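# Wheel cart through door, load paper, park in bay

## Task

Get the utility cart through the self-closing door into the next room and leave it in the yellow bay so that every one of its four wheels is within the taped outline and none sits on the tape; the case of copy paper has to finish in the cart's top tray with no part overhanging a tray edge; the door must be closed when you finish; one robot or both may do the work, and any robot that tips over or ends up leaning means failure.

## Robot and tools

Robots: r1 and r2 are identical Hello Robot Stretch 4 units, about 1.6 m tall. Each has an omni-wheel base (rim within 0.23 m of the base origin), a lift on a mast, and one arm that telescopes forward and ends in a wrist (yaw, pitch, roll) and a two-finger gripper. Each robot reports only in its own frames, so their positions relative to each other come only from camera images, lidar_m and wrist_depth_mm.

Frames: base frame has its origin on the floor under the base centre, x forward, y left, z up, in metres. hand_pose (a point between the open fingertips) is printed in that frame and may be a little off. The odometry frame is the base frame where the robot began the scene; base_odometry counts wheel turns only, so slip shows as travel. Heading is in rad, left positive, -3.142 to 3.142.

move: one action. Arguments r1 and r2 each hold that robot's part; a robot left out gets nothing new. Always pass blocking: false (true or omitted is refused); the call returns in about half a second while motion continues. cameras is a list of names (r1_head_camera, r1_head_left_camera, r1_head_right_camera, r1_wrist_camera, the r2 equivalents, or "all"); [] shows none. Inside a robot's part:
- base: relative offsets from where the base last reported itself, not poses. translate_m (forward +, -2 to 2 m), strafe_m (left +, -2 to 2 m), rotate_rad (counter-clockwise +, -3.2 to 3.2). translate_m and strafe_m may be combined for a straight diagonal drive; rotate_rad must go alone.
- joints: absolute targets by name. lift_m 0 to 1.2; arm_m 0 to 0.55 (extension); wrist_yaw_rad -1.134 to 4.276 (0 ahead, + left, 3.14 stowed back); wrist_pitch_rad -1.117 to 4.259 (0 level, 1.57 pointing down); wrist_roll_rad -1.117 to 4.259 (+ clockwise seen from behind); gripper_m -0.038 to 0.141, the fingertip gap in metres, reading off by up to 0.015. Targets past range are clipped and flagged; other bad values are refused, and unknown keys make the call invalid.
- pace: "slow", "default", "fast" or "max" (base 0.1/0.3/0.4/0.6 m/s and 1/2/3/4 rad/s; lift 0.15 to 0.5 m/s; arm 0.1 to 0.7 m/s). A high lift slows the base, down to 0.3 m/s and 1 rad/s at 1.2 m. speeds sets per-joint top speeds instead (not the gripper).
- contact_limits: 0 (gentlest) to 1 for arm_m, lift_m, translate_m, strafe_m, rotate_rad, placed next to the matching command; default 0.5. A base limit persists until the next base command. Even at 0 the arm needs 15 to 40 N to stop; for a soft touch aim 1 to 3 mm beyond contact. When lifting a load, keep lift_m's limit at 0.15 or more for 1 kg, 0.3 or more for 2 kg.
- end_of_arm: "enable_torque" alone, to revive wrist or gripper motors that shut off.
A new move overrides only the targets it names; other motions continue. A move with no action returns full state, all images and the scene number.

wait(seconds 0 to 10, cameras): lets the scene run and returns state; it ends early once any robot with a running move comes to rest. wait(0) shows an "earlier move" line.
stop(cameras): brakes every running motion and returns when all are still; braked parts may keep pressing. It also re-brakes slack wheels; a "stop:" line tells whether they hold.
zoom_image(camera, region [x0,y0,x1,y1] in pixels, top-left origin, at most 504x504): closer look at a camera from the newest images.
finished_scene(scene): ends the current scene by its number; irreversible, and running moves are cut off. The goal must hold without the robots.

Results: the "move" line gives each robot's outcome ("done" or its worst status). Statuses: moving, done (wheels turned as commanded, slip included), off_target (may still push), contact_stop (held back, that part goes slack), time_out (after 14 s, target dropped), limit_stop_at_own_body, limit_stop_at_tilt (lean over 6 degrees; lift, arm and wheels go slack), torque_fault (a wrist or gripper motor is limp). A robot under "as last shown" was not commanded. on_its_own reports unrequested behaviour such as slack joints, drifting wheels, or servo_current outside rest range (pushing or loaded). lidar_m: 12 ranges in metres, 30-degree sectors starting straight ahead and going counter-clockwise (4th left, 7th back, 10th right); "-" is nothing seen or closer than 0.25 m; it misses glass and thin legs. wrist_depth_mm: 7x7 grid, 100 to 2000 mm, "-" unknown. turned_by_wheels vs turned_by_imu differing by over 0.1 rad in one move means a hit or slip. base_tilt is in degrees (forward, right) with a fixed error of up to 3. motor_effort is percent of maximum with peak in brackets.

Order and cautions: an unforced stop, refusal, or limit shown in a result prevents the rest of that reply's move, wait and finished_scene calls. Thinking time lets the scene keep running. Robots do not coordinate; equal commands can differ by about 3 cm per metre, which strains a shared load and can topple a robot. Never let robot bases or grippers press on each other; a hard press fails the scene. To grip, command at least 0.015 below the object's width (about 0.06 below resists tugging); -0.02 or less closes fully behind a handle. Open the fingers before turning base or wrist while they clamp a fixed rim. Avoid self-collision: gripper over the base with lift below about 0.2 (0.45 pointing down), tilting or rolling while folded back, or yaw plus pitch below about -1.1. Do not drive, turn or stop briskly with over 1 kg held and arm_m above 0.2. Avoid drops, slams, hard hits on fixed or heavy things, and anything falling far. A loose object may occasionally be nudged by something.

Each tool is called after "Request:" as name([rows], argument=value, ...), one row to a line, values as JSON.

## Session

Request:
move()

Scene clock: 0.00 s.
r1.base_odometry: x=+0.000 y=+0.000 heading=+0.000
r1.turned_by_wheels: +0.000
r1.turned_by_imu: +0.000
r1.base_tilt: forward=-1.6 right=+1.3
r1.lidar_m: 0.96 1.73 2.02 2.40 3.92 1.60 0.85 0.77 0.78 0.89 0.77 0.78
r1.base_status: not commanded
r1.joint_positions: lift_m=+0.124 arm_m=+0.000 wrist_yaw_rad=+3.194 wrist_pitch_rad=+0.002 wrist_roll_rad=+0.000 gripper_m=+0.056
r1.joint_status: not commanded
r1.measured_speeds: all 0
r1.motor_effort: lift_m=+19 arm_m=-4 wheel_0=-2 wheel_1=+1 wheel_2=+0
r1.servo_current: wrist_yaw_rad=59 wrist_pitch_rad=46 wrist_roll_rad=46 gripper_m=39
r1.hand_pose: x=-0.1216 y=+0.0722 z=+0.3019 quat_wxyz=(-0.026, -0.001, +0.000, +1.000) (m; r1's base frame)
r1.wrist_depth_mm: - 135 - - - - - / - 123 135 - - - - / - 121 191 - - - - / 110 136 194 - - - - / 137 - - - 1618 - - / 226 - 190 1098 188 1160 1118 / 224 163 750 798 768 768 759
r2.base_odometry: x=+0.000 y=+0.000 heading=+0.000
r2.turned_by_wheels: +0.000
r2.turned_by_imu: +0.000
r2.base_tilt: forward=-0.6 right=+0.1
r2.lidar_m: 1.29 1.32 1.58 2.33 2.36 2.78 1.41 1.41 2.77 2.39 2.42 1.48
r2.base_status: not commanded
r2.joint_positions: lift_m=+0.200 arm_m=+0.000 wrist_yaw_rad=+3.211 wrist_pitch_rad=+0.001 wrist_roll_rad=+0.000 gripper_m=+0.056
r2.joint_status: not commanded
r2.measured_speeds: all 0
r2.motor_effort: lift_m=+18 arm_m=-4 wheel_0=-1 wheel_1=+1 wheel_2=+1
r2.servo_current: wrist_yaw_rad=46 wrist_pitch_rad=39 wrist_roll_rad=52 gripper_m=52
r2.hand_pose: x=-0.1229 y=+0.0671 z=+0.3779 quat_wxyz=(-0.035, -0.001, +0.000, +0.999) (m; r2's base frame)
r2.wrist_depth_mm: - - 137 - - - - / - - 137 - - - - / - 109 138 - - - - / - 140 175 - - - - / 214 - - - - - - / 213 1281 196 1255 190 1336 1182 / 208 243 866 - - 854 878
pictures: r1_head_camera, r1_head_left_camera, r1_head_right_camera, r1_wrist_camera, r2_head_camera, r2_head_left_camera, r2_head_right_camera, r2_wrist_camera
Images, in order (width x height): r1_head_camera 420x560, r1_head_left_camera 420x672, r1_head_right_camera 420x672, r1_wrist_camera 616x392, r2_head_camera 420x560, r2_head_left_camera 420x672, r2_head_right_camera 420x672, r2_wrist_camera 616x392.

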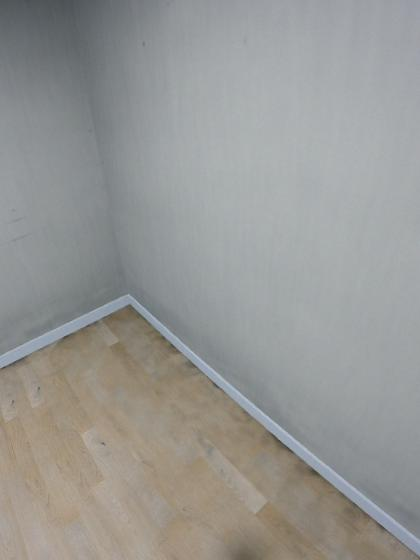

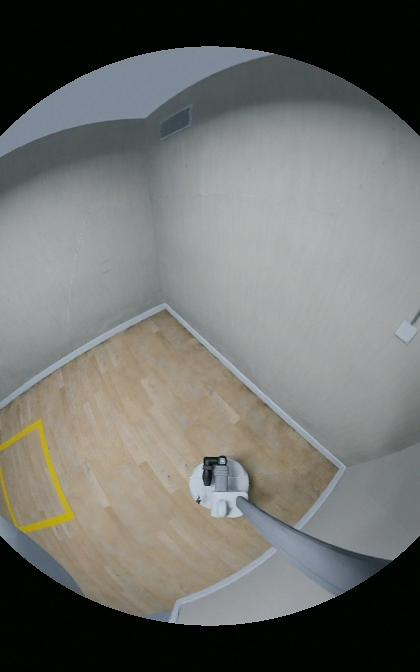

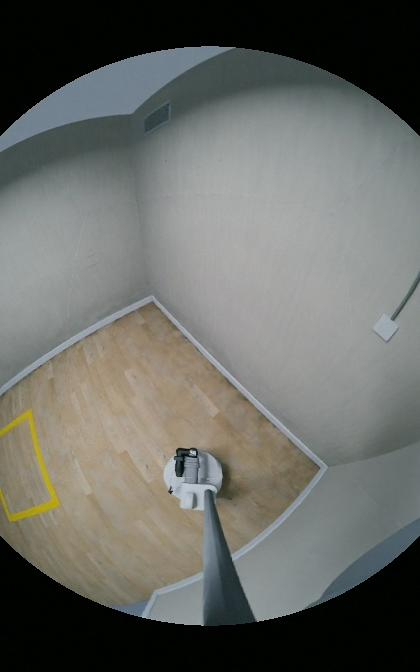

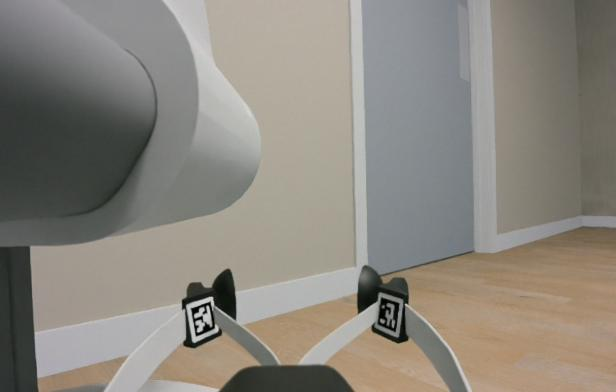

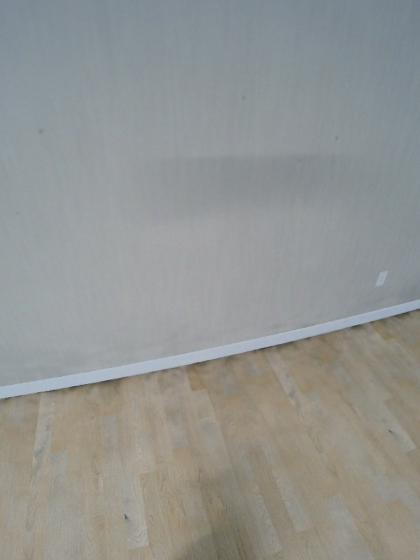

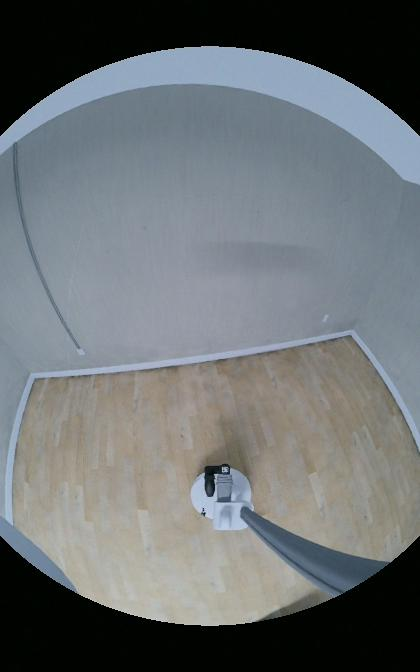

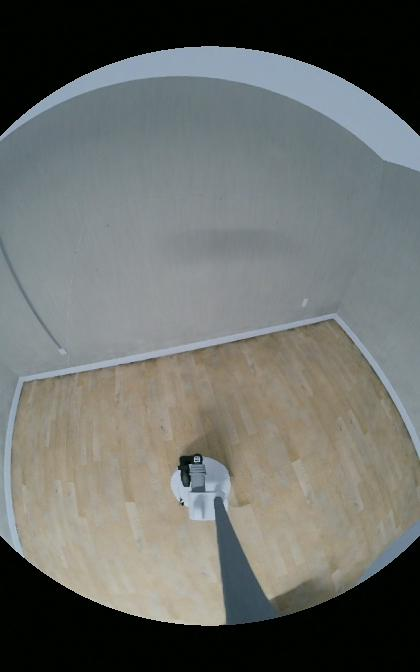

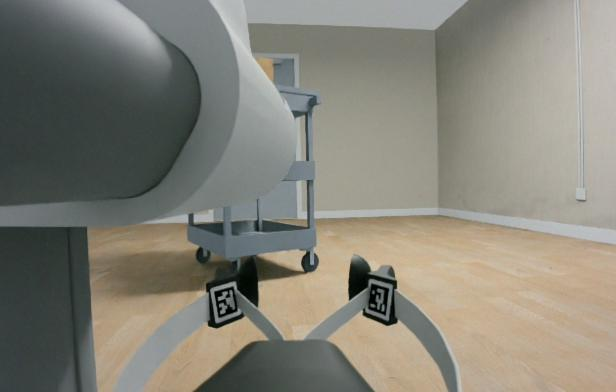

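Request:
move(blocking=false, r1={"base":{"rotate_rad":2.3}}, r2={"base":{"rotate_rad":3.05},"joints":{"lift_m":0.683}})

Request:
wait(seconds=3, cameras=[])

Request:
wait(seconds=2, cameras=["r1_head_camera","r1_head_left_camera","r2_head_camera","r2_head_left_camera","r2_head_right_camera"])

Scene clock: 6.50 s.
move: r1 moving; r2 moving
r1.base_odometry: x=+0.000 y=+0.000 heading=+0.253
r1.turned_by_wheels: +0.253
r1.turned_by_imu: +0.253
r1.base_tilt: forward=-1.6 right=+1.3
r1.lidar_m: 1.15 2.01 2.11 2.98 2.65 1.07 0.80 0.74 0.81 0.80 0.72 0.82
r1.base_status: rotate_rad moving
r1.joint_positions: lift_m=+0.124 arm_m=+0.000 wrist_yaw_rad=+3.194 wrist_pitch_rad=+0.002 wrist_roll_rad=+0.000 gripper_m=+0.056
r1.joint_status: not commanded
r1.measured_speeds: translate_m=+0.000 strafe_m=+0.000 rotate_rad=+0.974 lift_m=+0.000 arm_m=+0.000 wrist_yaw_rad=+0.000 wrist_pitch_rad=+0.000 wrist_roll_rad=+0.000
r1.motor_effort: lift_m=+19(20) arm_m=-4(4) wheel_0=-7(9) wheel_1=-6(7) wheel_2=-6(7)
r1.servo_current: wrist_yaw_rad=46(59) wrist_pitch_rad=39(52) wrist_roll_rad=33(65) gripper_m=39(46)
r1.hand_pose: x=-0.1216 y=+0.0722 z=+0.3019 quat_wxyz=(-0.026, -0.001, +0.000, +1.000) (m; r1's base frame)
r1.wrist_depth_mm: - 135 - - - - 1808 / - 123 135 - - - 1808 / - 121 192 - - - 1756 / 111 136 195 - - - 1808 / 137 - - - - - 1756 / 226 - 190 976 188 1118 1138 / 224 152 759 798 778 750 759
r2.base_odometry: x=+0.000 y=+0.000 heading=+0.252
r2.turned_by_wheels: +0.252
r2.turned_by_imu: +0.245
r2.base_tilt: forward=-0.7 right=+0.0
r2.lidar_m: 1.29 1.38 1.94 2.33 2.46 3.37 1.44 3.35 2.49 2.40 1.84 1.36
r2.base_status: rotate_rad moving
r2.joint_positions: lift_m=+0.238 arm_m=+0.000 wrist_yaw_rad=+3.211 wrist_pitch_rad=+0.001 wrist_roll_rad=+0.000 gripper_m=+0.056
r2.joint_status: lift_m moving
r2.measured_speeds: translate_m=+0.002 strafe_m=+0.000 rotate_rad=+0.977 lift_m=+0.146 arm_m=+0.000 wrist_yaw_rad=+0.000 wrist_pitch_rad=+0.000 wrist_roll_rad=+0.000
r2.motor_effort: lift_m=+23(25) arm_m=-4(4) wheel_0=-4(9) wheel_1=-10(10) wheel_2=-10(11)
r2.servo_current: wrist_yaw_rad=52(52) wrist_pitch_rad=46(46) wrist_roll_rad=52(65) gripper_m=46(52)
r2.hand_pose: x=-0.1229 y=+0.0671 z=+0.4157 quat_wxyz=(-0.035, -0.001, +0.000, +0.999) (m; r2's base frame)
r2.wrist_depth_mm: - - 137 - - - - / - - 137 1756 - - - / - 110 138 - - - - / - 140 176 - - - - / 215 - - - - - - / 213 1366 196 1430 190 1464 1281 / 210 242 1008 - - 976 946
pictures: none

Scene clock: 8.43 s.
earlier move: r1 done; r2 moving
r1.base_odometry: x=+0.000 y=+0.000 heading=+2.300
r1.turned_by_wheels: +2.047
r1.turned_by_imu: +2.058
r1.base_tilt: forward=-1.6 right=+1.3
r1.lidar_m: 3.30 1.13 0.80 0.74 0.79 0.81 0.77 0.80 1.11 2.01 2.10 2.81
r1.base_status: done
r1.joint_positions: lift_m=+0.124 arm_m=+0.000 wrist_yaw_rad=+3.194 wrist_pitch_rad=+0.002 wrist_roll_rad=+0.000 gripper_m=+0.056
r1.joint_status: not commanded
r1.measured_speeds: all 0
r1.motor_effort: lift_m=+19(20) arm_m=-3(4) wheel_0=-2(10) wheel_1=-2(9) wheel_2=-1(8)
r1.servo_current: wrist_yaw_rad=59(65) wrist_pitch_rad=33(52) wrist_roll_rad=52(65) gripper_m=46(52)
r1.hand_pose: x=-0.1216 y=+0.0722 z=+0.3019 quat_wxyz=(-0.026, -0.001, +0.000, +1.000) (m; r1's base frame)
r1.wrist_depth_mm: - 135 - - - - - / - 123 135 - - - - / - 121 191 - - - - / 110 135 194 - - - - / 137 - - - - - - / 216 - 190 - 187 - - / 225 750 759 143 750 759 750
r2.base_odometry: x=+0.000 y=+0.000 heading=+3.042
r2.turned_by_wheels: +2.790
r2.turned_by_imu: +2.716
r2.base_tilt: forward=-0.7 right=+0.1
r2.lidar_m: 1.50 1.40 2.96 2.40 2.36 1.57 1.33 1.30 1.45 2.31 2.33 2.57
r2.base_status: rotate_rad moving
r2.joint_positions: lift_m=+0.678 arm_m=+0.000 wrist_yaw_rad=+3.211 wrist_pitch_rad=+0.001 wrist_roll_rad=+0.000 gripper_m=+0.056
r2.joint_status: lift_m moving
r2.measured_speeds: translate_m=+0.001 strafe_m=+0.001 rotate_rad=+0.206 lift_m=+0.057 arm_m=+0.000 wrist_yaw_rad=+0.000 wrist_pitch_rad=+0.000 wrist_roll_rad=+0.000
r2.motor_effort: lift_m=+22(26) arm_m=-4(4) wheel_0=-6(10) wheel_1=-2(10) wheel_2=-5(13)
r2.servo_current: wrist_yaw_rad=46(52) wrist_pitch_rad=39(46) wrist_roll_rad=46(65) gripper_m=46(52)
r2.hand_pose: x=-0.1228 y=+0.0671 z=+0.8561 quat_wxyz=(-0.035, -0.001, +0.000, +0.999) (m; r2's base frame)
r2.wrist_depth_mm: - - 137 - - - - / - 107 137 - - - - / - 113 138 234 - - - / - 140 164 - - - - / 216 - - - - - - / 213 - 189 - 188 - - / 211 123 - - - - 1708
wait: 1.93 of 3 s (r1 has come to rest)
pictures: none
No camera images: "cameras" was empty.

Scene clock: 8.90 s.
earlier move: r2 done
r1.base_odometry: x=+0.000 y=+0.000 heading=+2.300
r1.turned_by_wheels: +0.000
r1.turned_by_imu: +0.000
r1.base_tilt: forward=-1.6 right=+1.3
r1.lidar_m: 3.29 1.11 0.81 0.76 0.79 0.82 0.77 0.81 1.10 2.01 2.07 2.82
r1.base_status: done
r1.joint_positions: lift_m=+0.124 arm_m=+0.000 wrist_yaw_rad=+3.194 wrist_pitch_rad=+0.002 wrist_roll_rad=+0.000 gripper_m=+0.056
r1.joint_status: not commanded
r1.measured_speeds: all 0
r1.motor_effort: lift_m=+20(20) arm_m=-4(4) wheel_0=-3(10) wheel_1=-2(9) wheel_2=-1(8)
r1.servo_current: wrist_yaw_rad=59(65) wrist_pitch_rad=46(52) wrist_roll_rad=39(65) gripper_m=39(52)
r1.hand_pose: x=-0.1216 y=+0.0722 z=+0.3019 quat_wxyz=(-0.026, -0.001, +0.000, +1.000) (m; r1's base frame)
r1.wrist_depth_mm: - 135 - - - - - / - 123 135 - - - - / - 121 191 - - - - / 111 135 195 - - - - / 137 - - - - - - / 216 - 190 - 188 - - / 225 759 750 143 741 759 768
r2.base_odometry: x=+0.000 y=+0.000 heading=+3.049
r2.turned_by_wheels: +0.008
r2.turned_by_imu: +0.007
r2.base_tilt: forward=-0.7 right=+0.1
r2.lidar_m: 1.49 1.36 2.97 2.42 2.39 1.61 1.33 1.31 1.47 2.35 2.34 2.60
r2.base_status: done
r2.joint_positions: lift_m=+0.683 arm_m=+0.000 wrist_yaw_rad=+3.211 wrist_pitch_rad=+0.001 wrist_roll_rad=+0.000 gripper_m=+0.056
r2.joint_status: all done
r2.measured_speeds: all 0
r2.motor_effort: lift_m=+21(26) arm_m=-4(4) wheel_0=-2(10) wheel_1=-3(10) wheel_2=-5(13)
r2.servo_current: wrist_yaw_rad=46(52) wrist_pitch_rad=46(46) wrist_roll_rad=52(65) gripper_m=46(52)
r2.hand_pose: x=-0.1228 y=+0.0671 z=+0.8606 quat_wxyz=(-0.035, -0.001, +0.000, +0.999) (m; r2's base frame)
r2.wrist_depth_mm: - - 137 - - - - / - 107 137 - - - - / - 113 138 234 - - - / - 140 164 - - - - / 214 - - - - - - / 213 - 189 - 187 - - / 211 122 - - - - 1708
wait: 0.47 of 2 s (r2 has come to rest)
pictures: r1_head_camera, r1_head_left_camera, r2_head_camera, r2_head_left_camera, r2_head_right_camera
Images, in order (width x height): r1_head_camera 420x560, r1_head_left_camera 420x672, r2_head_camera 420x560, r2_head_left_camera 420x672, r2_head_right_camera 420x672.

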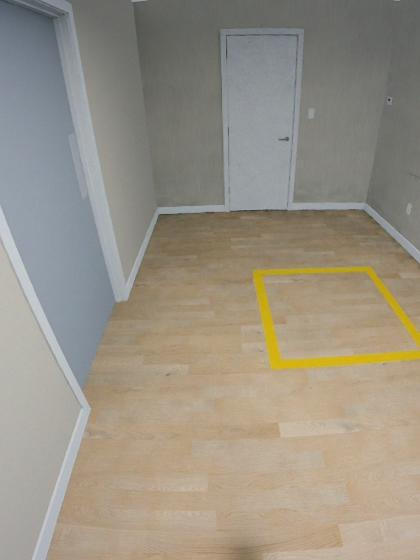

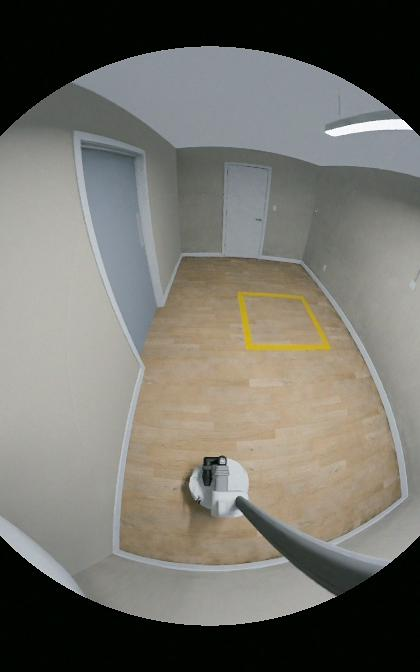

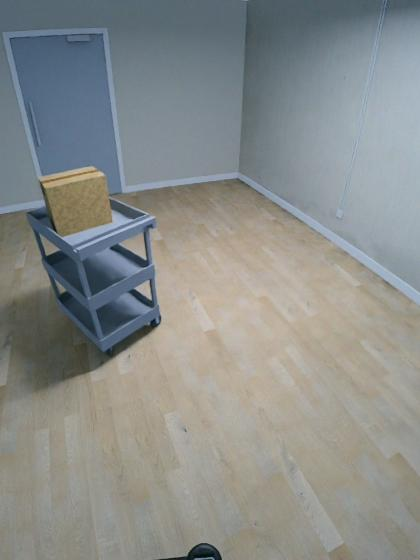

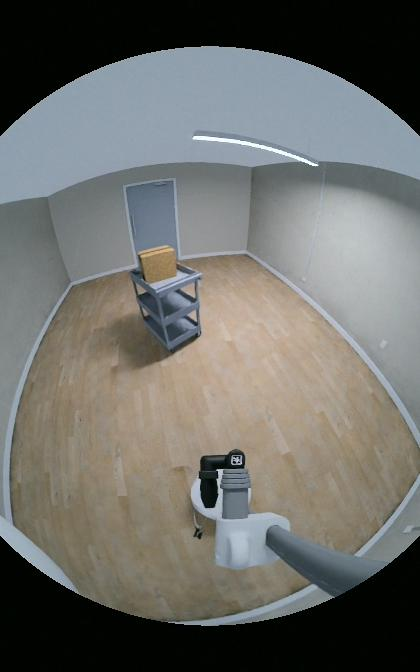

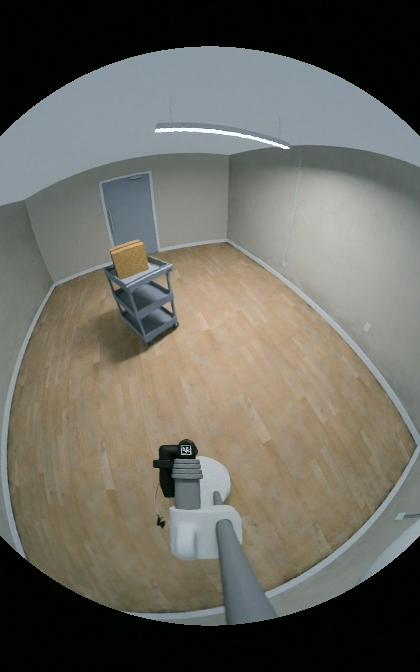

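Request:
zoom_image(camera="r2_head_camera", region=[0, 140, 200, 380])

Request:
move(blocking=false, r1={"base":{"translate_m":1.55}})

Request:
wait(seconds=10, cameras=[])

Request:
move(blocking=false, r1={"base":{"rotate_rad":1.57}}, r2={"base":{"rotate_rad":0.4}})

Request:
wait(seconds=3, cameras=[])

Request:
wait(seconds=2, cameras=["r1_head_camera","r1_head_left_camera","r2_head_camera","r2_head_left_camera"])

Scaled by 2.100 from the camera's 420x560 image, which has a finer 1200x1600 frame.

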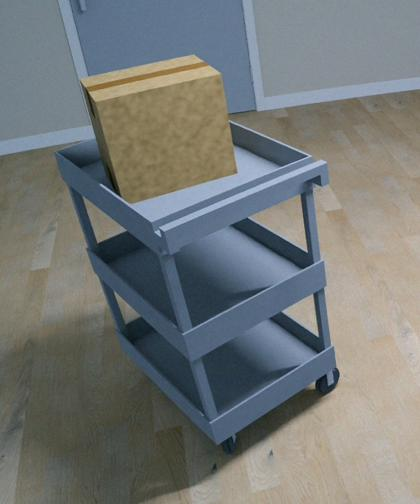

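Scene clock: 16.50 s.
move: r1 moving
r1.base_odometry: x=-0.021 y=+0.023 heading=+2.300
r1.turned_by_wheels: +0.000
r1.turned_by_imu: +0.000
r1.base_tilt: forward=-1.6 right=+1.3
r1.lidar_m: 3.28 1.15 0.79 0.75 0.77 0.85 0.79 0.84 1.16 2.03 2.10 2.82
r1.base_status: translate_m moving
r1.joint_positions: lift_m=+0.124 arm_m=+0.000 wrist_yaw_rad=+3.194 wrist_pitch_rad=+0.002 wrist_roll_rad=+0.000 gripper_m=+0.056
r1.joint_status: not commanded
r1.measured_speeds: translate_m=+0.121 strafe_m=+0.000 rotate_rad=-0.001 lift_m=+0.000 arm_m=+0.000 wrist_yaw_rad=+0.000 wrist_pitch_rad=+0.000 wrist_roll_rad=+0.000
r1.motor_effort: lift_m=+20(20) arm_m=-4(4) wheel_0=+8(8) wheel_1=+6(7) wheel_2=-7(9)
r1.servo_current: wrist_yaw_rad=59(78) wrist_pitch_rad=39(46) wrist_roll_rad=59(59) gripper_m=46(46)
r1.hand_pose: x=-0.1216 y=+0.0722 z=+0.3019 quat_wxyz=(-0.026, -0.001, +0.000, +1.000) (m; r1's base frame)
r1.wrist_depth_mm: - 135 - - - - - / - 122 135 - - - - / - 121 190 - - - - / 110 135 194 - - - - / 137 - - - - - - / 216 - 191 - 187 - - / 224 759 750 788 778 759 759
r2: as last shown
r2.turned_by_wheels: +0.000
r2.turned_by_imu: +0.000
r2.base_tilt: forward=-0.7 right=+0.0
r2.lidar_m: 1.50 1.41 2.93 2.40 2.38 1.62 1.31 1.30 1.47 2.35 2.32 2.63
r2.motor_effort: lift_m=+21(21) arm_m=-4(4) wheel_0=-2(3) wheel_1=-3(3) wheel_2=-5(5)
r2.servo_current: wrist_yaw_rad=39(52) wrist_pitch_rad=46(46) wrist_roll_rad=46(52) gripper_m=39(52)
r2.wrist_depth_mm: - - 137 - - - - / - 107 137 - - - - / - 113 138 233 - - - / - 140 164 - - - - / 216 - - - - - - / 212 - 189 - 188 - - / 211 123 - - - - 1808
pictures: none

Scene clock: 22.67 s.
earlier move: r1 done
r1.base_odometry: x=-1.033 y=+1.156 heading=+2.300
r1.turned_by_wheels: +0.000
r1.turned_by_imu: +0.000
r1.base_tilt: forward=-1.6 right=+1.3
r1.lidar_m: 2.36 1.16 0.91 0.87 0.89 1.13 2.31 2.38 2.09 1.96 2.04 2.49
r1.base_status: done
r1.joint_positions: lift_m=+0.124 arm_m=+0.000 wrist_yaw_rad=+3.194 wrist_pitch_rad=+0.002 wrist_roll_rad=+0.000 gripper_m=+0.056
r1.joint_status: not commanded
r1.measured_speeds: all 0
r1.motor_effort: lift_m=+19(20) arm_m=-4(4) wheel_0=+3(9) wheel_1=+2(7) wheel_2=+0(10)
r1.servo_current: wrist_yaw_rad=59(78) wrist_pitch_rad=39(52) wrist_roll_rad=33(72) gripper_m=46(52)
r1.hand_pose: x=-0.1216 y=+0.0722 z=+0.3019 quat_wxyz=(-0.026, -0.001, +0.000, +1.000) (m; r1's base frame)
r1.wrist_depth_mm: - 135 - - - - - / - 123 146 - - - - / - 121 191 - - - - / 110 135 206 - - - - / 216 - - - - 1756 - / 1008 1205 194 1182 187 1138 1008 / 750 750 759 788 778 759 759
r2.base_odometry: x=+0.000 y=+0.000 heading=+3.049
r2.turned_by_wheels: +0.000
r2.turned_by_imu: +0.001
r2.base_tilt: forward=-0.7 right=+0.1
r2.lidar_m: 1.51 1.41 2.96 2.39 2.41 1.60 1.31 1.32 1.47 2.34 2.34 2.61
r2.base_status: not commanded
r2.joint_positions: lift_m=+0.683 arm_m=+0.000 wrist_yaw_rad=+3.211 wrist_pitch_rad=+0.001 wrist_roll_rad=+0.000 gripper_m=+0.056
r2.joint_status: not commanded
r2.measured_speeds: all 0
r2.motor_effort: lift_m=+21(22) arm_m=-4(4) wheel_0=-3(3) wheel_1=-3(4) wheel_2=-5(5)
r2.servo_current: wrist_yaw_rad=46(65) wrist_pitch_rad=39(52) wrist_roll_rad=39(59) gripper_m=46(59)
r2.hand_pose: x=-0.1228 y=+0.0671 z=+0.8606 quat_wxyz=(-0.035, -0.001, +0.000, +0.999) (m; r2's base frame)
r2.wrist_depth_mm: - - 137 - - - - / - 107 137 - - - - / - 113 138 233 - - - / - 140 164 - - - - / 215 - - - - - - / 213 - 189 - 188 - - / 211 123 - - - - 1708
wait: 6.17 of 10 s (r1 has come to rest)
pictures: none
No camera images: "cameras" was empty.

Scene clock: 23.17 s.
move: r1 moving; r2 moving
r1.base_odometry: x=-1.033 y=+1.156 heading=+2.552
r1.turned_by_wheels: +0.252
r1.turned_by_imu: +0.253
r1.base_tilt: forward=-1.6 right=+1.2
r1.lidar_m: 1.74 0.96 0.87 0.87 0.91 1.54 2.32 2.34 2.02 2.00 2.25 2.39
r1.base_status: rotate_rad moving
r1.joint_positions: lift_m=+0.124 arm_m=+0.000 wrist_yaw_rad=+3.194 wrist_pitch_rad=+0.002 wrist_roll_rad=+0.000 gripper_m=+0.056
r1.joint_status: not commanded
r1.measured_speeds: translate_m=+0.000 strafe_m=+0.001 rotate_rad=+0.979 lift_m=+0.000 arm_m=+0.000 wrist_yaw_rad=+0.000 wrist_pitch_rad=+0.000 wrist_roll_rad=+0.000
r1.motor_effort: lift_m=+19(20) arm_m=-4(4) wheel_0=-8(8) wheel_1=-6(9) wheel_2=-6(8)
r1.servo_current: wrist_yaw_rad=46(65) wrist_pitch_rad=39(52) wrist_roll_rad=46(59) gripper_m=39(46)
r1.hand_pose: x=-0.1216 y=+0.0722 z=+0.3019 quat_wxyz=(-0.026, -0.001, +0.000, +1.000) (m; r1's base frame)
r1.wrist_depth_mm: - 135 - - - - - / - 123 146 - - - - / - 121 192 - - - - / 110 136 206 - - - - / 216 - - - - - - / 1008 1229 192 1182 187 1138 1118 / 759 750 750 788 778 759 759
r2.base_odometry: x=+0.000 y=+0.000 heading=-2.987
r2.turned_by_wheels: +0.247
r2.turned_by_imu: +0.240
r2.base_tilt: forward=-0.7 right=+0.1
r2.lidar_m: 1.37 1.99 2.53 2.38 2.07 1.40 1.28 1.32 1.75 2.33 2.36 3.06
r2.base_status: rotate_rad moving
r2.joint_positions: lift_m=+0.683 arm_m=+0.000 wrist_yaw_rad=+3.211 wrist_pitch_rad=+0.001 wrist_roll_rad=+0.000 gripper_m=+0.056
r2.joint_status: not commanded
r2.measured_speeds: translate_m=-0.002 strafe_m=-0.001 rotate_rad=+0.827 lift_m=+0.000 arm_m=+0.000 wrist_yaw_rad=+0.000 wrist_pitch_rad=+0.000 wrist_roll_rad=+0.000
r2.motor_effort: lift_m=+21(21) arm_m=-4(4) wheel_0=-6(9) wheel_1=-6(10) wheel_2=-8(12)
r2.servo_current: wrist_yaw_rad=46(59) wrist_pitch_rad=39(39) wrist_roll_rad=46(52) gripper_m=39(52)
r2.hand_pose: x=-0.1228 y=+0.0671 z=+0.8606 quat_wxyz=(-0.035, -0.001, +0.000, +0.999) (m; r2's base frame)
r2.wrist_depth_mm: - - 137 - - - - / - 107 137 - - - - / - 113 138 234 - - - / - 140 165 - - - - / 216 - - - - - - / 213 - 189 - 188 - - / 211 122 - - - - -
pictures: none

Scene clock: 23.87 s.
earlier move: r1 moving; r2 done
r1.base_odometry: x=-1.033 y=+1.156 heading=-2.737
r1.turned_by_wheels: +0.994
r1.turned_by_imu: +0.999
r1.base_tilt: forward=-1.6 right=+1.2
r1.lidar_m: 0.87 0.86 0.94 1.42 2.30 2.49 2.00 2.00 2.21 2.40 1.93 0.94
r1.base_status: rotate_rad moving
r1.joint_positions: lift_m=+0.124 arm_m=+0.000 wrist_yaw_rad=+3.194 wrist_pitch_rad=+0.002 wrist_roll_rad=+0.000 gripper_m=+0.056
r1.joint_status: not commanded
r1.measured_speeds: translate_m=+0.000 strafe_m=+0.001 rotate_rad=+1.172 lift_m=+0.000 arm_m=+0.000 wrist_yaw_rad=+0.000 wrist_pitch_rad=+0.000 wrist_roll_rad=+0.000
r1.motor_effort: lift_m=+19(20) arm_m=-4(4) wheel_0=-4(10) wheel_1=-3(9) wheel_2=-2(8)
r1.servo_current: wrist_yaw_rad=46(65) wrist_pitch_rad=33(52) wrist_roll_rad=59(59) gripper_m=39(46)
r1.hand_pose: x=-0.1216 y=+0.0722 z=+0.3019 quat_wxyz=(-0.026, -0.001, +0.000, +1.000) (m; r1's base frame)
r1.wrist_depth_mm: - 135 - - - - - / - 124 146 - - - - / - 121 191 - - - - / 111 136 206 - - - - / 137 1708 - - - - - / 1008 1205 195 1182 187 1138 1098 / 750 759 290 809 788 750 768
r2.base_odometry: x=+0.000 y=+0.000 heading=-2.835
r2.turned_by_wheels: +0.152
r2.turned_by_imu: +0.148
r2.base_tilt: forward=-0.7 right=+0.1
r2.lidar_m: 1.41 3.24 2.45 2.38 1.79 1.35 1.32 1.39 2.00 2.31 2.42 1.63
r2.base_status: done
r2.joint_positions: lift_m=+0.683 arm_m=+0.000 wrist_yaw_rad=+3.211 wrist_pitch_rad=+0.001 wrist_roll_rad=+0.000 gripper_m=+0.056
r2.joint_status: not commanded
r2.measured_speeds: all 0
r2.motor_effort: lift_m=+21(21) arm_m=-4(5) wheel_0=-3(9) wheel_1=-3(10) wheel_2=-5(12)
r2.servo_current: wrist_yaw_rad=39(59) wrist_pitch_rad=39(46) wrist_roll_rad=39(59) gripper_m=52(52)
r2.hand_pose: x=-0.1228 y=+0.0671 z=+0.8606 quat_wxyz=(-0.035, -0.001, +0.000, +0.999) (m; r2's base frame)
r2.wrist_depth_mm: - - 137 - - - - / - 107 137 - - - - / - 113 138 235 - - - / - 140 164 - - - - / 216 - - - - - - / 213 - 189 - 189 - - / 211 122 - - - - -
wait: 0.70 of 3 s (r2 has come to rest)
pictures: none
No camera images: "cameras" was empty.

Scene clock: 24.73 s.
earlier move: r1 done
r1.base_odometry: x=-1.033 y=+1.156 heading=-2.414
r1.turned_by_wheels: +0.323
r1.turned_by_imu: +0.325
r1.base_tilt: forward=-1.6 right=+1.3
r1.lidar_m: 0.85 0.90 1.11 2.31 2.41 2.10 1.97 2.08 2.50 2.41 1.19 0.91
r1.base_status: done
r1.joint_positions: lift_m=+0.124 arm_m=+0.000 wrist_yaw_rad=+3.194 wrist_pitch_rad=+0.002 wrist_roll_rad=+0.000 gripper_m=+0.056
r1.joint_status: not commanded
r1.measured_speeds: all 0
r1.motor_effort: lift_m=+19(20) arm_m=-4(4) wheel_0=-2(10) wheel_1=+0(9) wheel_2=-2(8)
r1.servo_current: wrist_yaw_rad=39(65) wrist_pitch_rad=33(52) wrist_roll_rad=39(59) gripper_m=39(46)
r1.hand_pose: x=-0.1216 y=+0.0722 z=+0.3019 quat_wxyz=(-0.026, -0.001, +0.000, +1.000) (m; r1's base frame)
r1.wrist_depth_mm: - 135 - - - - - / - 123 146 - - - - / - 121 191 - - - - / 110 136 206 - - - - / 216 - - - - - - / 229 1182 191 1205 187 1118 1138 / 750 768 750 143 778 768 768
r2.base_odometry: x=+0.000 y=+0.000 heading=-2.835
r2.turned_by_wheels: +0.000
r2.turned_by_imu: +0.000
r2.base_tilt: forward=-0.7 right=+0.1
r2.lidar_m: 1.41 3.23 2.46 2.38 1.77 1.35 1.31 1.39 2.03 2.33 2.45 1.63
r2.base_status: done
r2.joint_positions: lift_m=+0.683 arm_m=+0.000 wrist_yaw_rad=+3.211 wrist_pitch_rad=+0.001 wrist_roll_rad=+0.000 gripper_m=+0.056
r2.joint_status: not commanded
r2.measured_speeds: all 0
r2.motor_effort: lift_m=+21(22) arm_m=-4(5) wheel_0=-4(9) wheel_1=-3(10) wheel_2=-5(12)
r2.servo_current: wrist_yaw_rad=52(59) wrist_pitch_rad=46(46) wrist_roll_rad=52(59) gripper_m=46(52)
r2.hand_pose: x=-0.1228 y=+0.0671 z=+0.8606 quat_wxyz=(-0.035, -0.001, +0.000, +0.999) (m; r2's base frame)
r2.wrist_depth_mm: - - 137 - - - - / - 107 137 - - - - / - 113 138 234 - - - / - 140 164 - - - - / 216 - - - - - - / 213 - 190 - 189 - - / 211 122 - - - - -
wait: 0.87 of 2 s (r1 has come to rest)
pictures: r1_head_camera, r1_head_left_camera, r2_head_camera, r2_head_left_camera
Images, in order (width x height): r1_head_camera 420x560, r1_head_left_camera 420x672, r2_head_camera 420x560, r2_head_left_camera 420x672.

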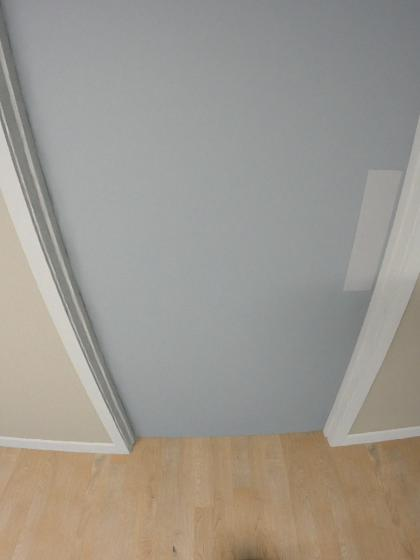

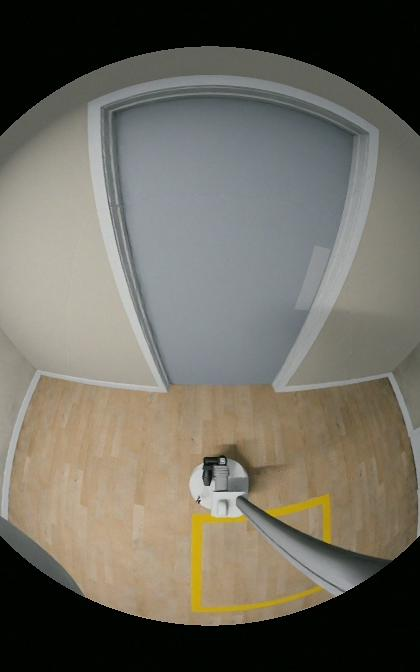

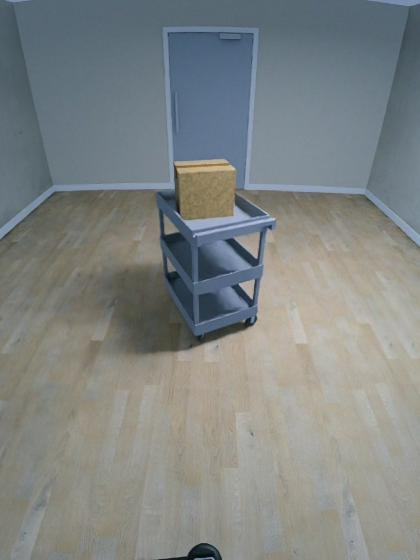

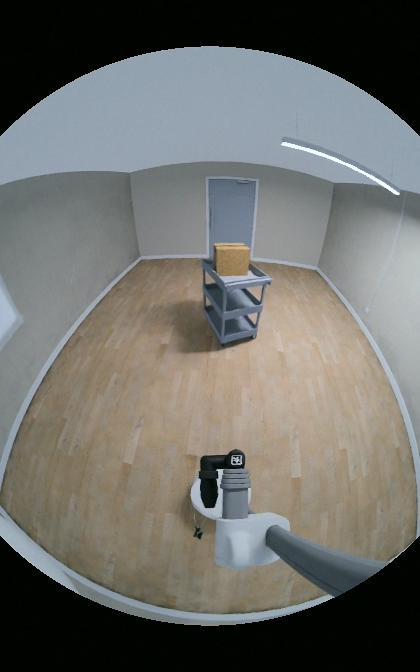

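Request:
move(blocking=false, r1={"base":{"translate_m":0.55,"strafe_m":-0.08}}, r2={"base":{"rotate_rad":0.5},"joints":{"wrist_yaw_rad":0.0,"gripper_m":0.12}})

Request:
wait(seconds=2, cameras=[])

Request:
wait(seconds=2, cameras=[])

Request:
move(blocking=false, r1={"base":{"translate_m":1.05},"pace":"slow"}, r2={"base":{"translate_m":0.25,"strafe_m":-0.73},"joints":{"wrist_roll_rad":1.57}})

Request:
wait(seconds=5, cameras=["r2_head_camera","r2_wrist_camera","r2_head_left_camera"])

Scene clock: 52.67 s.
move: r1 moving; r2 moving
r1.base_odometry: x=-1.059 y=+1.139 heading=-2.413
r1.turned_by_wheels: +0.000
r1.turned_by_imu: +0.000
r1.base_tilt: forward=-1.6 right=+1.3
r1.lidar_m: 0.84 0.88 1.07 2.32 2.38 2.11 2.01 2.10 2.55 2.40 1.13 0.90
r1.base_status: translate_m moving; strafe_m moving
r1.joint_positions: lift_m=+0.124 arm_m=+0.000 wrist_yaw_rad=+3.194 wrist_pitch_rad=+0.002 wrist_roll_rad=+0.000 gripper_m=+0.056
r1.joint_status: not commanded
r1.measured_speeds: translate_m=+0.121 strafe_m=-0.019 rotate_rad=+0.001 lift_m=+0.000 arm_m=+0.000 wrist_yaw_rad=+0.000 wrist_pitch_rad=+0.000 wrist_roll_rad=+0.000
r1.motor_effort: lift_m=+20(20) arm_m=-4(4) wheel_0=+6(7) wheel_1=+7(7) wheel_2=-9(9)
r1.servo_current: wrist_yaw_rad=59(65) wrist_pitch_rad=39(46) wrist_roll_rad=52(59) gripper_m=39(46)
r1.hand_pose: x=-0.1216 y=+0.0722 z=+0.3019 quat_wxyz=(-0.026, -0.001, +0.000, +1.000) (m; r1's base frame)
r1.wrist_depth_mm: - 135 - - - - - / - 123 146 - - - - / - 121 191 - - - - / 110 136 206 - - - - / 216 - - - - - - / 227 1229 192 1160 187 1138 1098 / 750 759 750 143 788 768 750
r2.base_odometry: x=+0.000 y=+0.000 heading=-2.582
r2.turned_by_wheels: +0.253
r2.turned_by_imu: +0.246
r2.base_tilt: forward=-0.7 right=+0.0
r2.lidar_m: 1.35 2.72 2.40 2.42 1.49 1.32 1.31 1.59 2.33 2.35 2.79 1.41
r2.base_status: rotate_rad moving
r2.joint_positions: lift_m=+0.683 arm_m=+0.000 wrist_yaw_rad=+2.649 wrist_pitch_rad=+0.001 wrist_roll_rad=+0.000 gripper_m=+0.075
r2.joint_status: wrist_yaw_rad moving; gripper_m moving
r2.measured_speeds: translate_m=+0.003 strafe_m=-0.001 rotate_rad=+0.972 lift_m=+0.000 arm_m=+0.000 wrist_yaw_rad=-1.743 wrist_pitch_rad=+0.000 wrist_roll_rad=+0.000
r2.motor_effort: lift_m=+21(21) arm_m=-4(4) wheel_0=-3(12) wheel_1=-10(10) wheel_2=-11(11)
r2.servo_current: wrist_yaw_rad=78(104) wrist_pitch_rad=39(46) wrist_roll_rad=59(59) gripper_m=104(104)
r2.hand_pose: x=-0.0417 y=+0.2135 z=+0.8606 quat_wxyz=(+0.244, -0.001, +0.000, +0.970) (m; r2's base frame)
r2.wrist_depth_mm: - - - - - - - / 198 - - - - - - / 208 - - - - - - / 229 - - - - - - / - - - - - - - / - - 189 - 189 - - / - - - - - - -
pictures: none

Scene clock: 54.60 s.
earlier move: r1 moving; r2 done
r1.base_odometry: x=-1.458 y=+0.875 heading=-2.413
r1.turned_by_wheels: +0.000
r1.turned_by_imu: +0.000
r1.base_tilt: forward=-1.6 right=+1.3
r1.lidar_m: 0.36 0.38 0.51 1.08 2.49 2.62 2.48 2.58 2.42 1.43 0.53 0.41
r1.base_status: translate_m moving; strafe_m moving
r1.joint_positions: lift_m=+0.124 arm_m=+0.000 wrist_yaw_rad=+3.194 wrist_pitch_rad=+0.002 wrist_roll_rad=+0.000 gripper_m=+0.056
r1.joint_status: not commanded
r1.measured_speeds: translate_m=+0.157 strafe_m=-0.021 rotate_rad=+0.001 lift_m=+0.000 arm_m=+0.000 wrist_yaw_rad=+0.000 wrist_pitch_rad=+0.000 wrist_roll_rad=+0.000
r1.motor_effort: lift_m=+19(20) arm_m=-4(4) wheel_0=+3(10) wheel_1=+2(7) wheel_2=+1(11)
r1.servo_current: wrist_yaw_rad=46(65) wrist_pitch_rad=46(52) wrist_roll_rad=39(65) gripper_m=46(46)
r1.hand_pose: x=-0.1216 y=+0.0722 z=+0.3019 quat_wxyz=(-0.026, -0.001, +0.000, +1.000) (m; r1's base frame)
r1.wrist_depth_mm: - 135 - - - - - / - 123 146 - - - - / - 121 192 - - - - / 111 136 207 - - - - / 216 - - - - - - / 1008 1205 194 1182 187 1138 1078 / 225 759 750 143 768 768 750
r2.base_odometry: x=+0.000 y=+0.000 heading=-2.336
r2.turned_by_wheels: +0.246
r2.turned_by_imu: +0.240
r2.base_tilt: forward=-0.7 right=+0.1
r2.lidar_m: 3.34 2.48 2.37 1.85 1.35 1.30 1.36 1.94 2.33 2.47 3.45 1.41
r2.base_status: done
r2.joint_positions: lift_m=+0.683 arm_m=+0.000 wrist_yaw_rad=+0.003 wrist_pitch_rad=+0.001 wrist_roll_rad=+0.000 gripper_m=+0.120
r2.joint_status: all done
r2.measured_speeds: all 0
r2.motor_effort: lift_m=+21(21) arm_m=-4(4) wheel_0=-1(12) wheel_1=-3(10) wheel_2=-4(11)
r2.servo_current: wrist_yaw_rad=46(130) wrist_pitch_rad=46(46) wrist_roll_rad=59(59) gripper_m=52(117)
r2.hand_pose: x=+0.4596 y=-0.0866 z=+0.8606 quat_wxyz=(+1.000, +0.000, +0.001, +0.001) (m; r2's base frame)
r2.wrist_depth_mm: - - - - - - - / - - - - - - - / - - - - - - 1205 / - - - - - - 1205 / - - - - - - - / - - 201 - 199 - - / 1808 1808 1983 - 1921 1618 -
wait: 1.93 of 2 s (r2 has come to rest)
pictures: none
No camera images: "cameras" was empty.

Scene clock: 55.50 s.
earlier move: r1 done
r1.base_odometry: x=-1.496 y=+0.850 heading=-2.413
r1.turned_by_wheels: +0.000
r1.turned_by_imu: +0.000
r1.base_tilt: forward=-1.6 right=+1.2
r1.lidar_m: 0.32 0.34 0.46 0.91 2.49 2.66 2.55 2.64 2.44 1.20 0.49 0.35
r1.base_status: done
r1.joint_positions: lift_m=+0.124 arm_m=+0.000 wrist_yaw_rad=+3.194 wrist_pitch_rad=+0.002 wrist_roll_rad=+0.000 gripper_m=+0.056
r1.joint_status: not commanded
r1.measured_speeds: all 0
r1.motor_effort: lift_m=+20(20) arm_m=-4(4) wheel_0=+1(10) wheel_1=+2(7) wheel_2=+0(11)
r1.servo_current: wrist_yaw_rad=39(65) wrist_pitch_rad=39(52) wrist_roll_rad=59(65) gripper_m=46(46)
r1.hand_pose: x=-0.1216 y=+0.0722 z=+0.3019 quat_wxyz=(-0.026, -0.001, +0.000, +1.000) (m; r1's base frame)
r1.wrist_depth_mm: - 135 - - - - - / - 123 146 - - - - / - 121 192 - - - - / 110 135 207 - - - - / 216 - - - - - - / 1008 1205 194 1182 187 1138 1098 / 225 759 750 798 788 759 750
r2.base_odometry: x=+0.000 y=+0.000 heading=-2.336
r2.turned_by_wheels: +0.000
r2.turned_by_imu: +0.000
r2.base_tilt: forward=-0.7 right=+0.1
r2.lidar_m: 3.36 2.47 2.38 1.83 1.36 1.31 1.38 1.93 2.31 2.47 3.44 1.40
r2.base_status: done
r2.joint_positions: lift_m=+0.683 arm_m=+0.000 wrist_yaw_rad=+0.003 wrist_pitch_rad=+0.001 wrist_roll_rad=+0.000 gripper_m=+0.120
r2.joint_status: all done
r2.measured_speeds: all 0
r2.motor_effort: lift_m=+21(21) arm_m=-4(4) wheel_0=-2(12) wheel_1=-3(10) wheel_2=-4(11)
r2.servo_current: wrist_yaw_rad=52(130) wrist_pitch_rad=33(46) wrist_roll_rad=46(59) gripper_m=52(117)
r2.hand_pose: x=+0.4596 y=-0.0866 z=+0.8606 quat_wxyz=(+1.000, +0.000, +0.001, +0.001) (m; r2's base frame)
r2.wrist_depth_mm: - - - - - - - / - - - - - - - / - - - - - - 1205 / - - - - - - 1205 / - - - - - - - / - - 201 - 200 - - / 1756 1808 1983 - 1921 1618 -
wait: 0.90 of 2 s (r1 has come to rest)
pictures: none
No camera images: "cameras" was empty.

Scene clock: 56.00 s.
move: r1 moving; r2 moving
r1.base_odometry: x=-1.505 y=+0.841 heading=-2.413
r1.turned_by_wheels: +0.000
r1.turned_by_imu: +0.000
r1.base_tilt: forward=-1.6 right=+1.3
r1.lidar_m: 0.31 0.33 0.44 0.92 2.50 2.69 2.55 2.66 2.38 1.13 0.49 0.34
r1.base_status: translate_m moving
r1.joint_positions: lift_m=+0.124 arm_m=+0.000 wrist_yaw_rad=+3.194 wrist_pitch_rad=+0.002 wrist_roll_rad=+0.000 gripper_m=+0.056
r1.joint_status: not commanded
r1.measured_speeds: translate_m=+0.048 strafe_m=+0.000 rotate_rad=-0.001 lift_m=+0.000 arm_m=+0.000 wrist_yaw_rad=+0.000 wrist_pitch_rad=+0.000 wrist_roll_rad=+0.000
r1.motor_effort: lift_m=+19(20) arm_m=-4(4) wheel_0=+6(8) wheel_1=+5(6) wheel_2=-7(7)
r1.servo_current: wrist_yaw_rad=46(72) wrist_pitch_rad=39(52) wrist_roll_rad=59(59) gripper_m=46(52)
r1.hand_pose: x=-0.1216 y=+0.0722 z=+0.3019 quat_wxyz=(-0.026, -0.001, +0.000, +1.000) (m; r1's base frame)
r1.wrist_depth_mm: - 135 - - - - - / - 124 146 - - - - / - 121 191 - - - - / 111 135 206 - - - - / 215 - - - - - - / 228 1205 194 1205 187 1160 1118 / 759 750 750 788 778 759 759
r2.base_odometry: x=-0.029 y=+0.013 heading=-2.336
r2.turned_by_wheels: +0.000
r2.turned_by_imu: +0.000
r2.base_tilt: forward=-0.7 right=+0.1
r2.lidar_m: 3.35 2.48 2.41 1.86 1.39 1.35 1.42 1.99 2.29 2.42 3.39 1.37
r2.base_status: translate_m moving; strafe_m moving
r2.joint_positions: lift_m=+0.683 arm_m=+0.000 wrist_yaw_rad=+0.003 wrist_pitch_rad=+0.001 wrist_roll_rad=+0.588 gripper_m=+0.120
r2.joint_status: wrist_roll_rad moving
r2.measured_speeds: translate_m=+0.041 strafe_m=-0.117 rotate_rad=+0.004 lift_m=+0.000 arm_m=+0.000 wrist_yaw_rad=+0.000 wrist_pitch_rad=+0.000 wrist_roll_rad=+1.820
r2.motor_effort: lift_m=+21(21) arm_m=-4(4) wheel_0=+9(11) wheel_1=-10(10) wheel_2=-7(10)
r2.servo_current: wrist_yaw_rad=46(59) wrist_pitch_rad=39(52) wrist_roll_rad=85(111) gripper_m=52(52)
r2.hand_pose: x=+0.4596 y=-0.0866 z=+0.8606 quat_wxyz=(+0.957, +0.290, +0.001, +0.001) (m; r2's base frame)
r2.wrist_depth_mm: - - - - - 1229 - / - - - - - 1255 - / - - - - - - - / - - - - - - 1025 / - - - - - - 1537 / - - 200 - 200 1537 1336 / 1808 - - - 1618 1366 1160
pictures: none

Scene clock: 59.23 s.
earlier move: r1 contact_stop; r2 moving
r1.base_odometry: x=-1.601 y=+0.759 heading=-2.468
r1.turned_by_wheels: -0.055
r1.turned_by_imu: -0.050
r1.base_tilt: forward=-1.6 right=+1.3
r1.lidar_m: - 0.25 0.27 0.54 2.48 2.86 2.68 2.76 2.45 0.74 0.34 0.25
r1.base_status: translate_m contact_stop (by the wheels' count: +0.139 of +1.050)
r1.joint_positions: lift_m=+0.124 arm_m=+0.000 wrist_yaw_rad=+3.194 wrist_pitch_rad=+0.002 wrist_roll_rad=+0.000 gripper_m=+0.056
r1.joint_status: not commanded
r1.measured_speeds: all 0
r1.on_its_own: the wheels are slack since a contact_stop
r1.motor_effort: lift_m=+19(20) arm_m=-4(4) wheel_0=+0(28) wheel_1=+0(17) wheel_2=+0(22)
r1.servo_current: wrist_yaw_rad=46(72) wrist_pitch_rad=39(52) wrist_roll_rad=39(65) gripper_m=39(52)
r1.hand_pose: x=-0.1217 y=+0.0722 z=+0.3019 quat_wxyz=(-0.026, -0.001, +0.000, +1.000) (m; r1's base frame)
r1.wrist_depth_mm: - 135 - - - - - / - 121 135 - - - - / - 124 187 - - - - / 111 136 213 - - - - / 216 - - - - - - / 226 1366 194 1281 187 1138 1118 / 750 768 759 788 778 759 768
r2.base_odometry: x=-0.699 y=+0.325 heading=-2.336
r2.turned_by_wheels: +0.000
r2.turned_by_imu: +0.001
r2.base_tilt: forward=-0.7 right=+0.1
r2.lidar_m: 0.94 2.99 2.85 2.65 1.99 1.91 2.02 1.92 1.82 1.96 2.74 0.98
r2.base_status: translate_m moving; strafe_m moving
r2.joint_positions: lift_m=+0.683 arm_m=+0.000 wrist_yaw_rad=+0.003 wrist_pitch_rad=+0.001 wrist_roll_rad=+1.568 gripper_m=+0.120
r2.joint_status: all done
r2.measured_speeds: translate_m=+0.002 strafe_m=-0.007 rotate_rad=+0.000 lift_m=+0.000 arm_m=+0.000 wrist_yaw_rad=+0.000 wrist_pitch_rad=+0.000 wrist_roll_rad=+0.000
r2.motor_effort: lift_m=+21(21) arm_m=-4(4) wheel_0=-1(14) wheel_1=-1(10) wheel_2=-5(10)
r2.servo_current: wrist_yaw_rad=33(65) wrist_pitch_rad=39(52) wrist_roll_rad=46(111) gripper_m=52(59)
r2.hand_pose: x=+0.4596 y=-0.0866 z=+0.8606 quat_wxyz=(+0.708, +0.706, +0.001, +0.001) (m; r2's base frame)
r2.wrist_depth_mm: - - - - - 1708 1182 / - - - - - 750 - / - - - 946 - 759 - / - - - 991 - 768 - / - - - - - 798 - / - - 199 - 214 1537 1205 / - - - - - 1756 1205
wait: 3.23 of 5 s (r1 has come to rest)
pictures: r2_head_camera, r2_head_left_camera, r2_wrist_camera
Images, in order (width x height): r2_head_camera 420x560, r2_head_left_camera 420x672, r2_wrist_camera 616x392.

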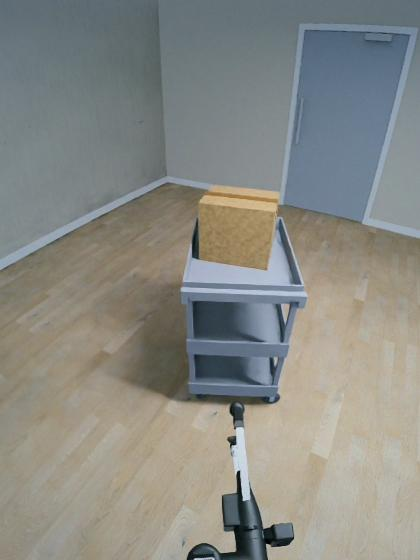

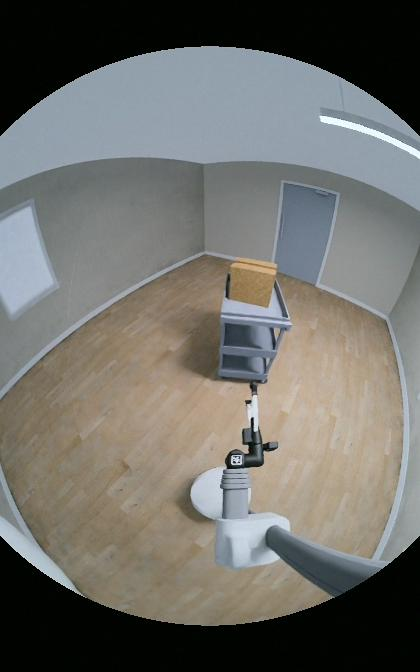

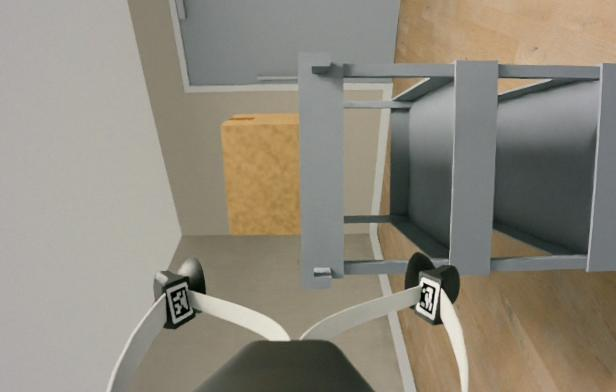

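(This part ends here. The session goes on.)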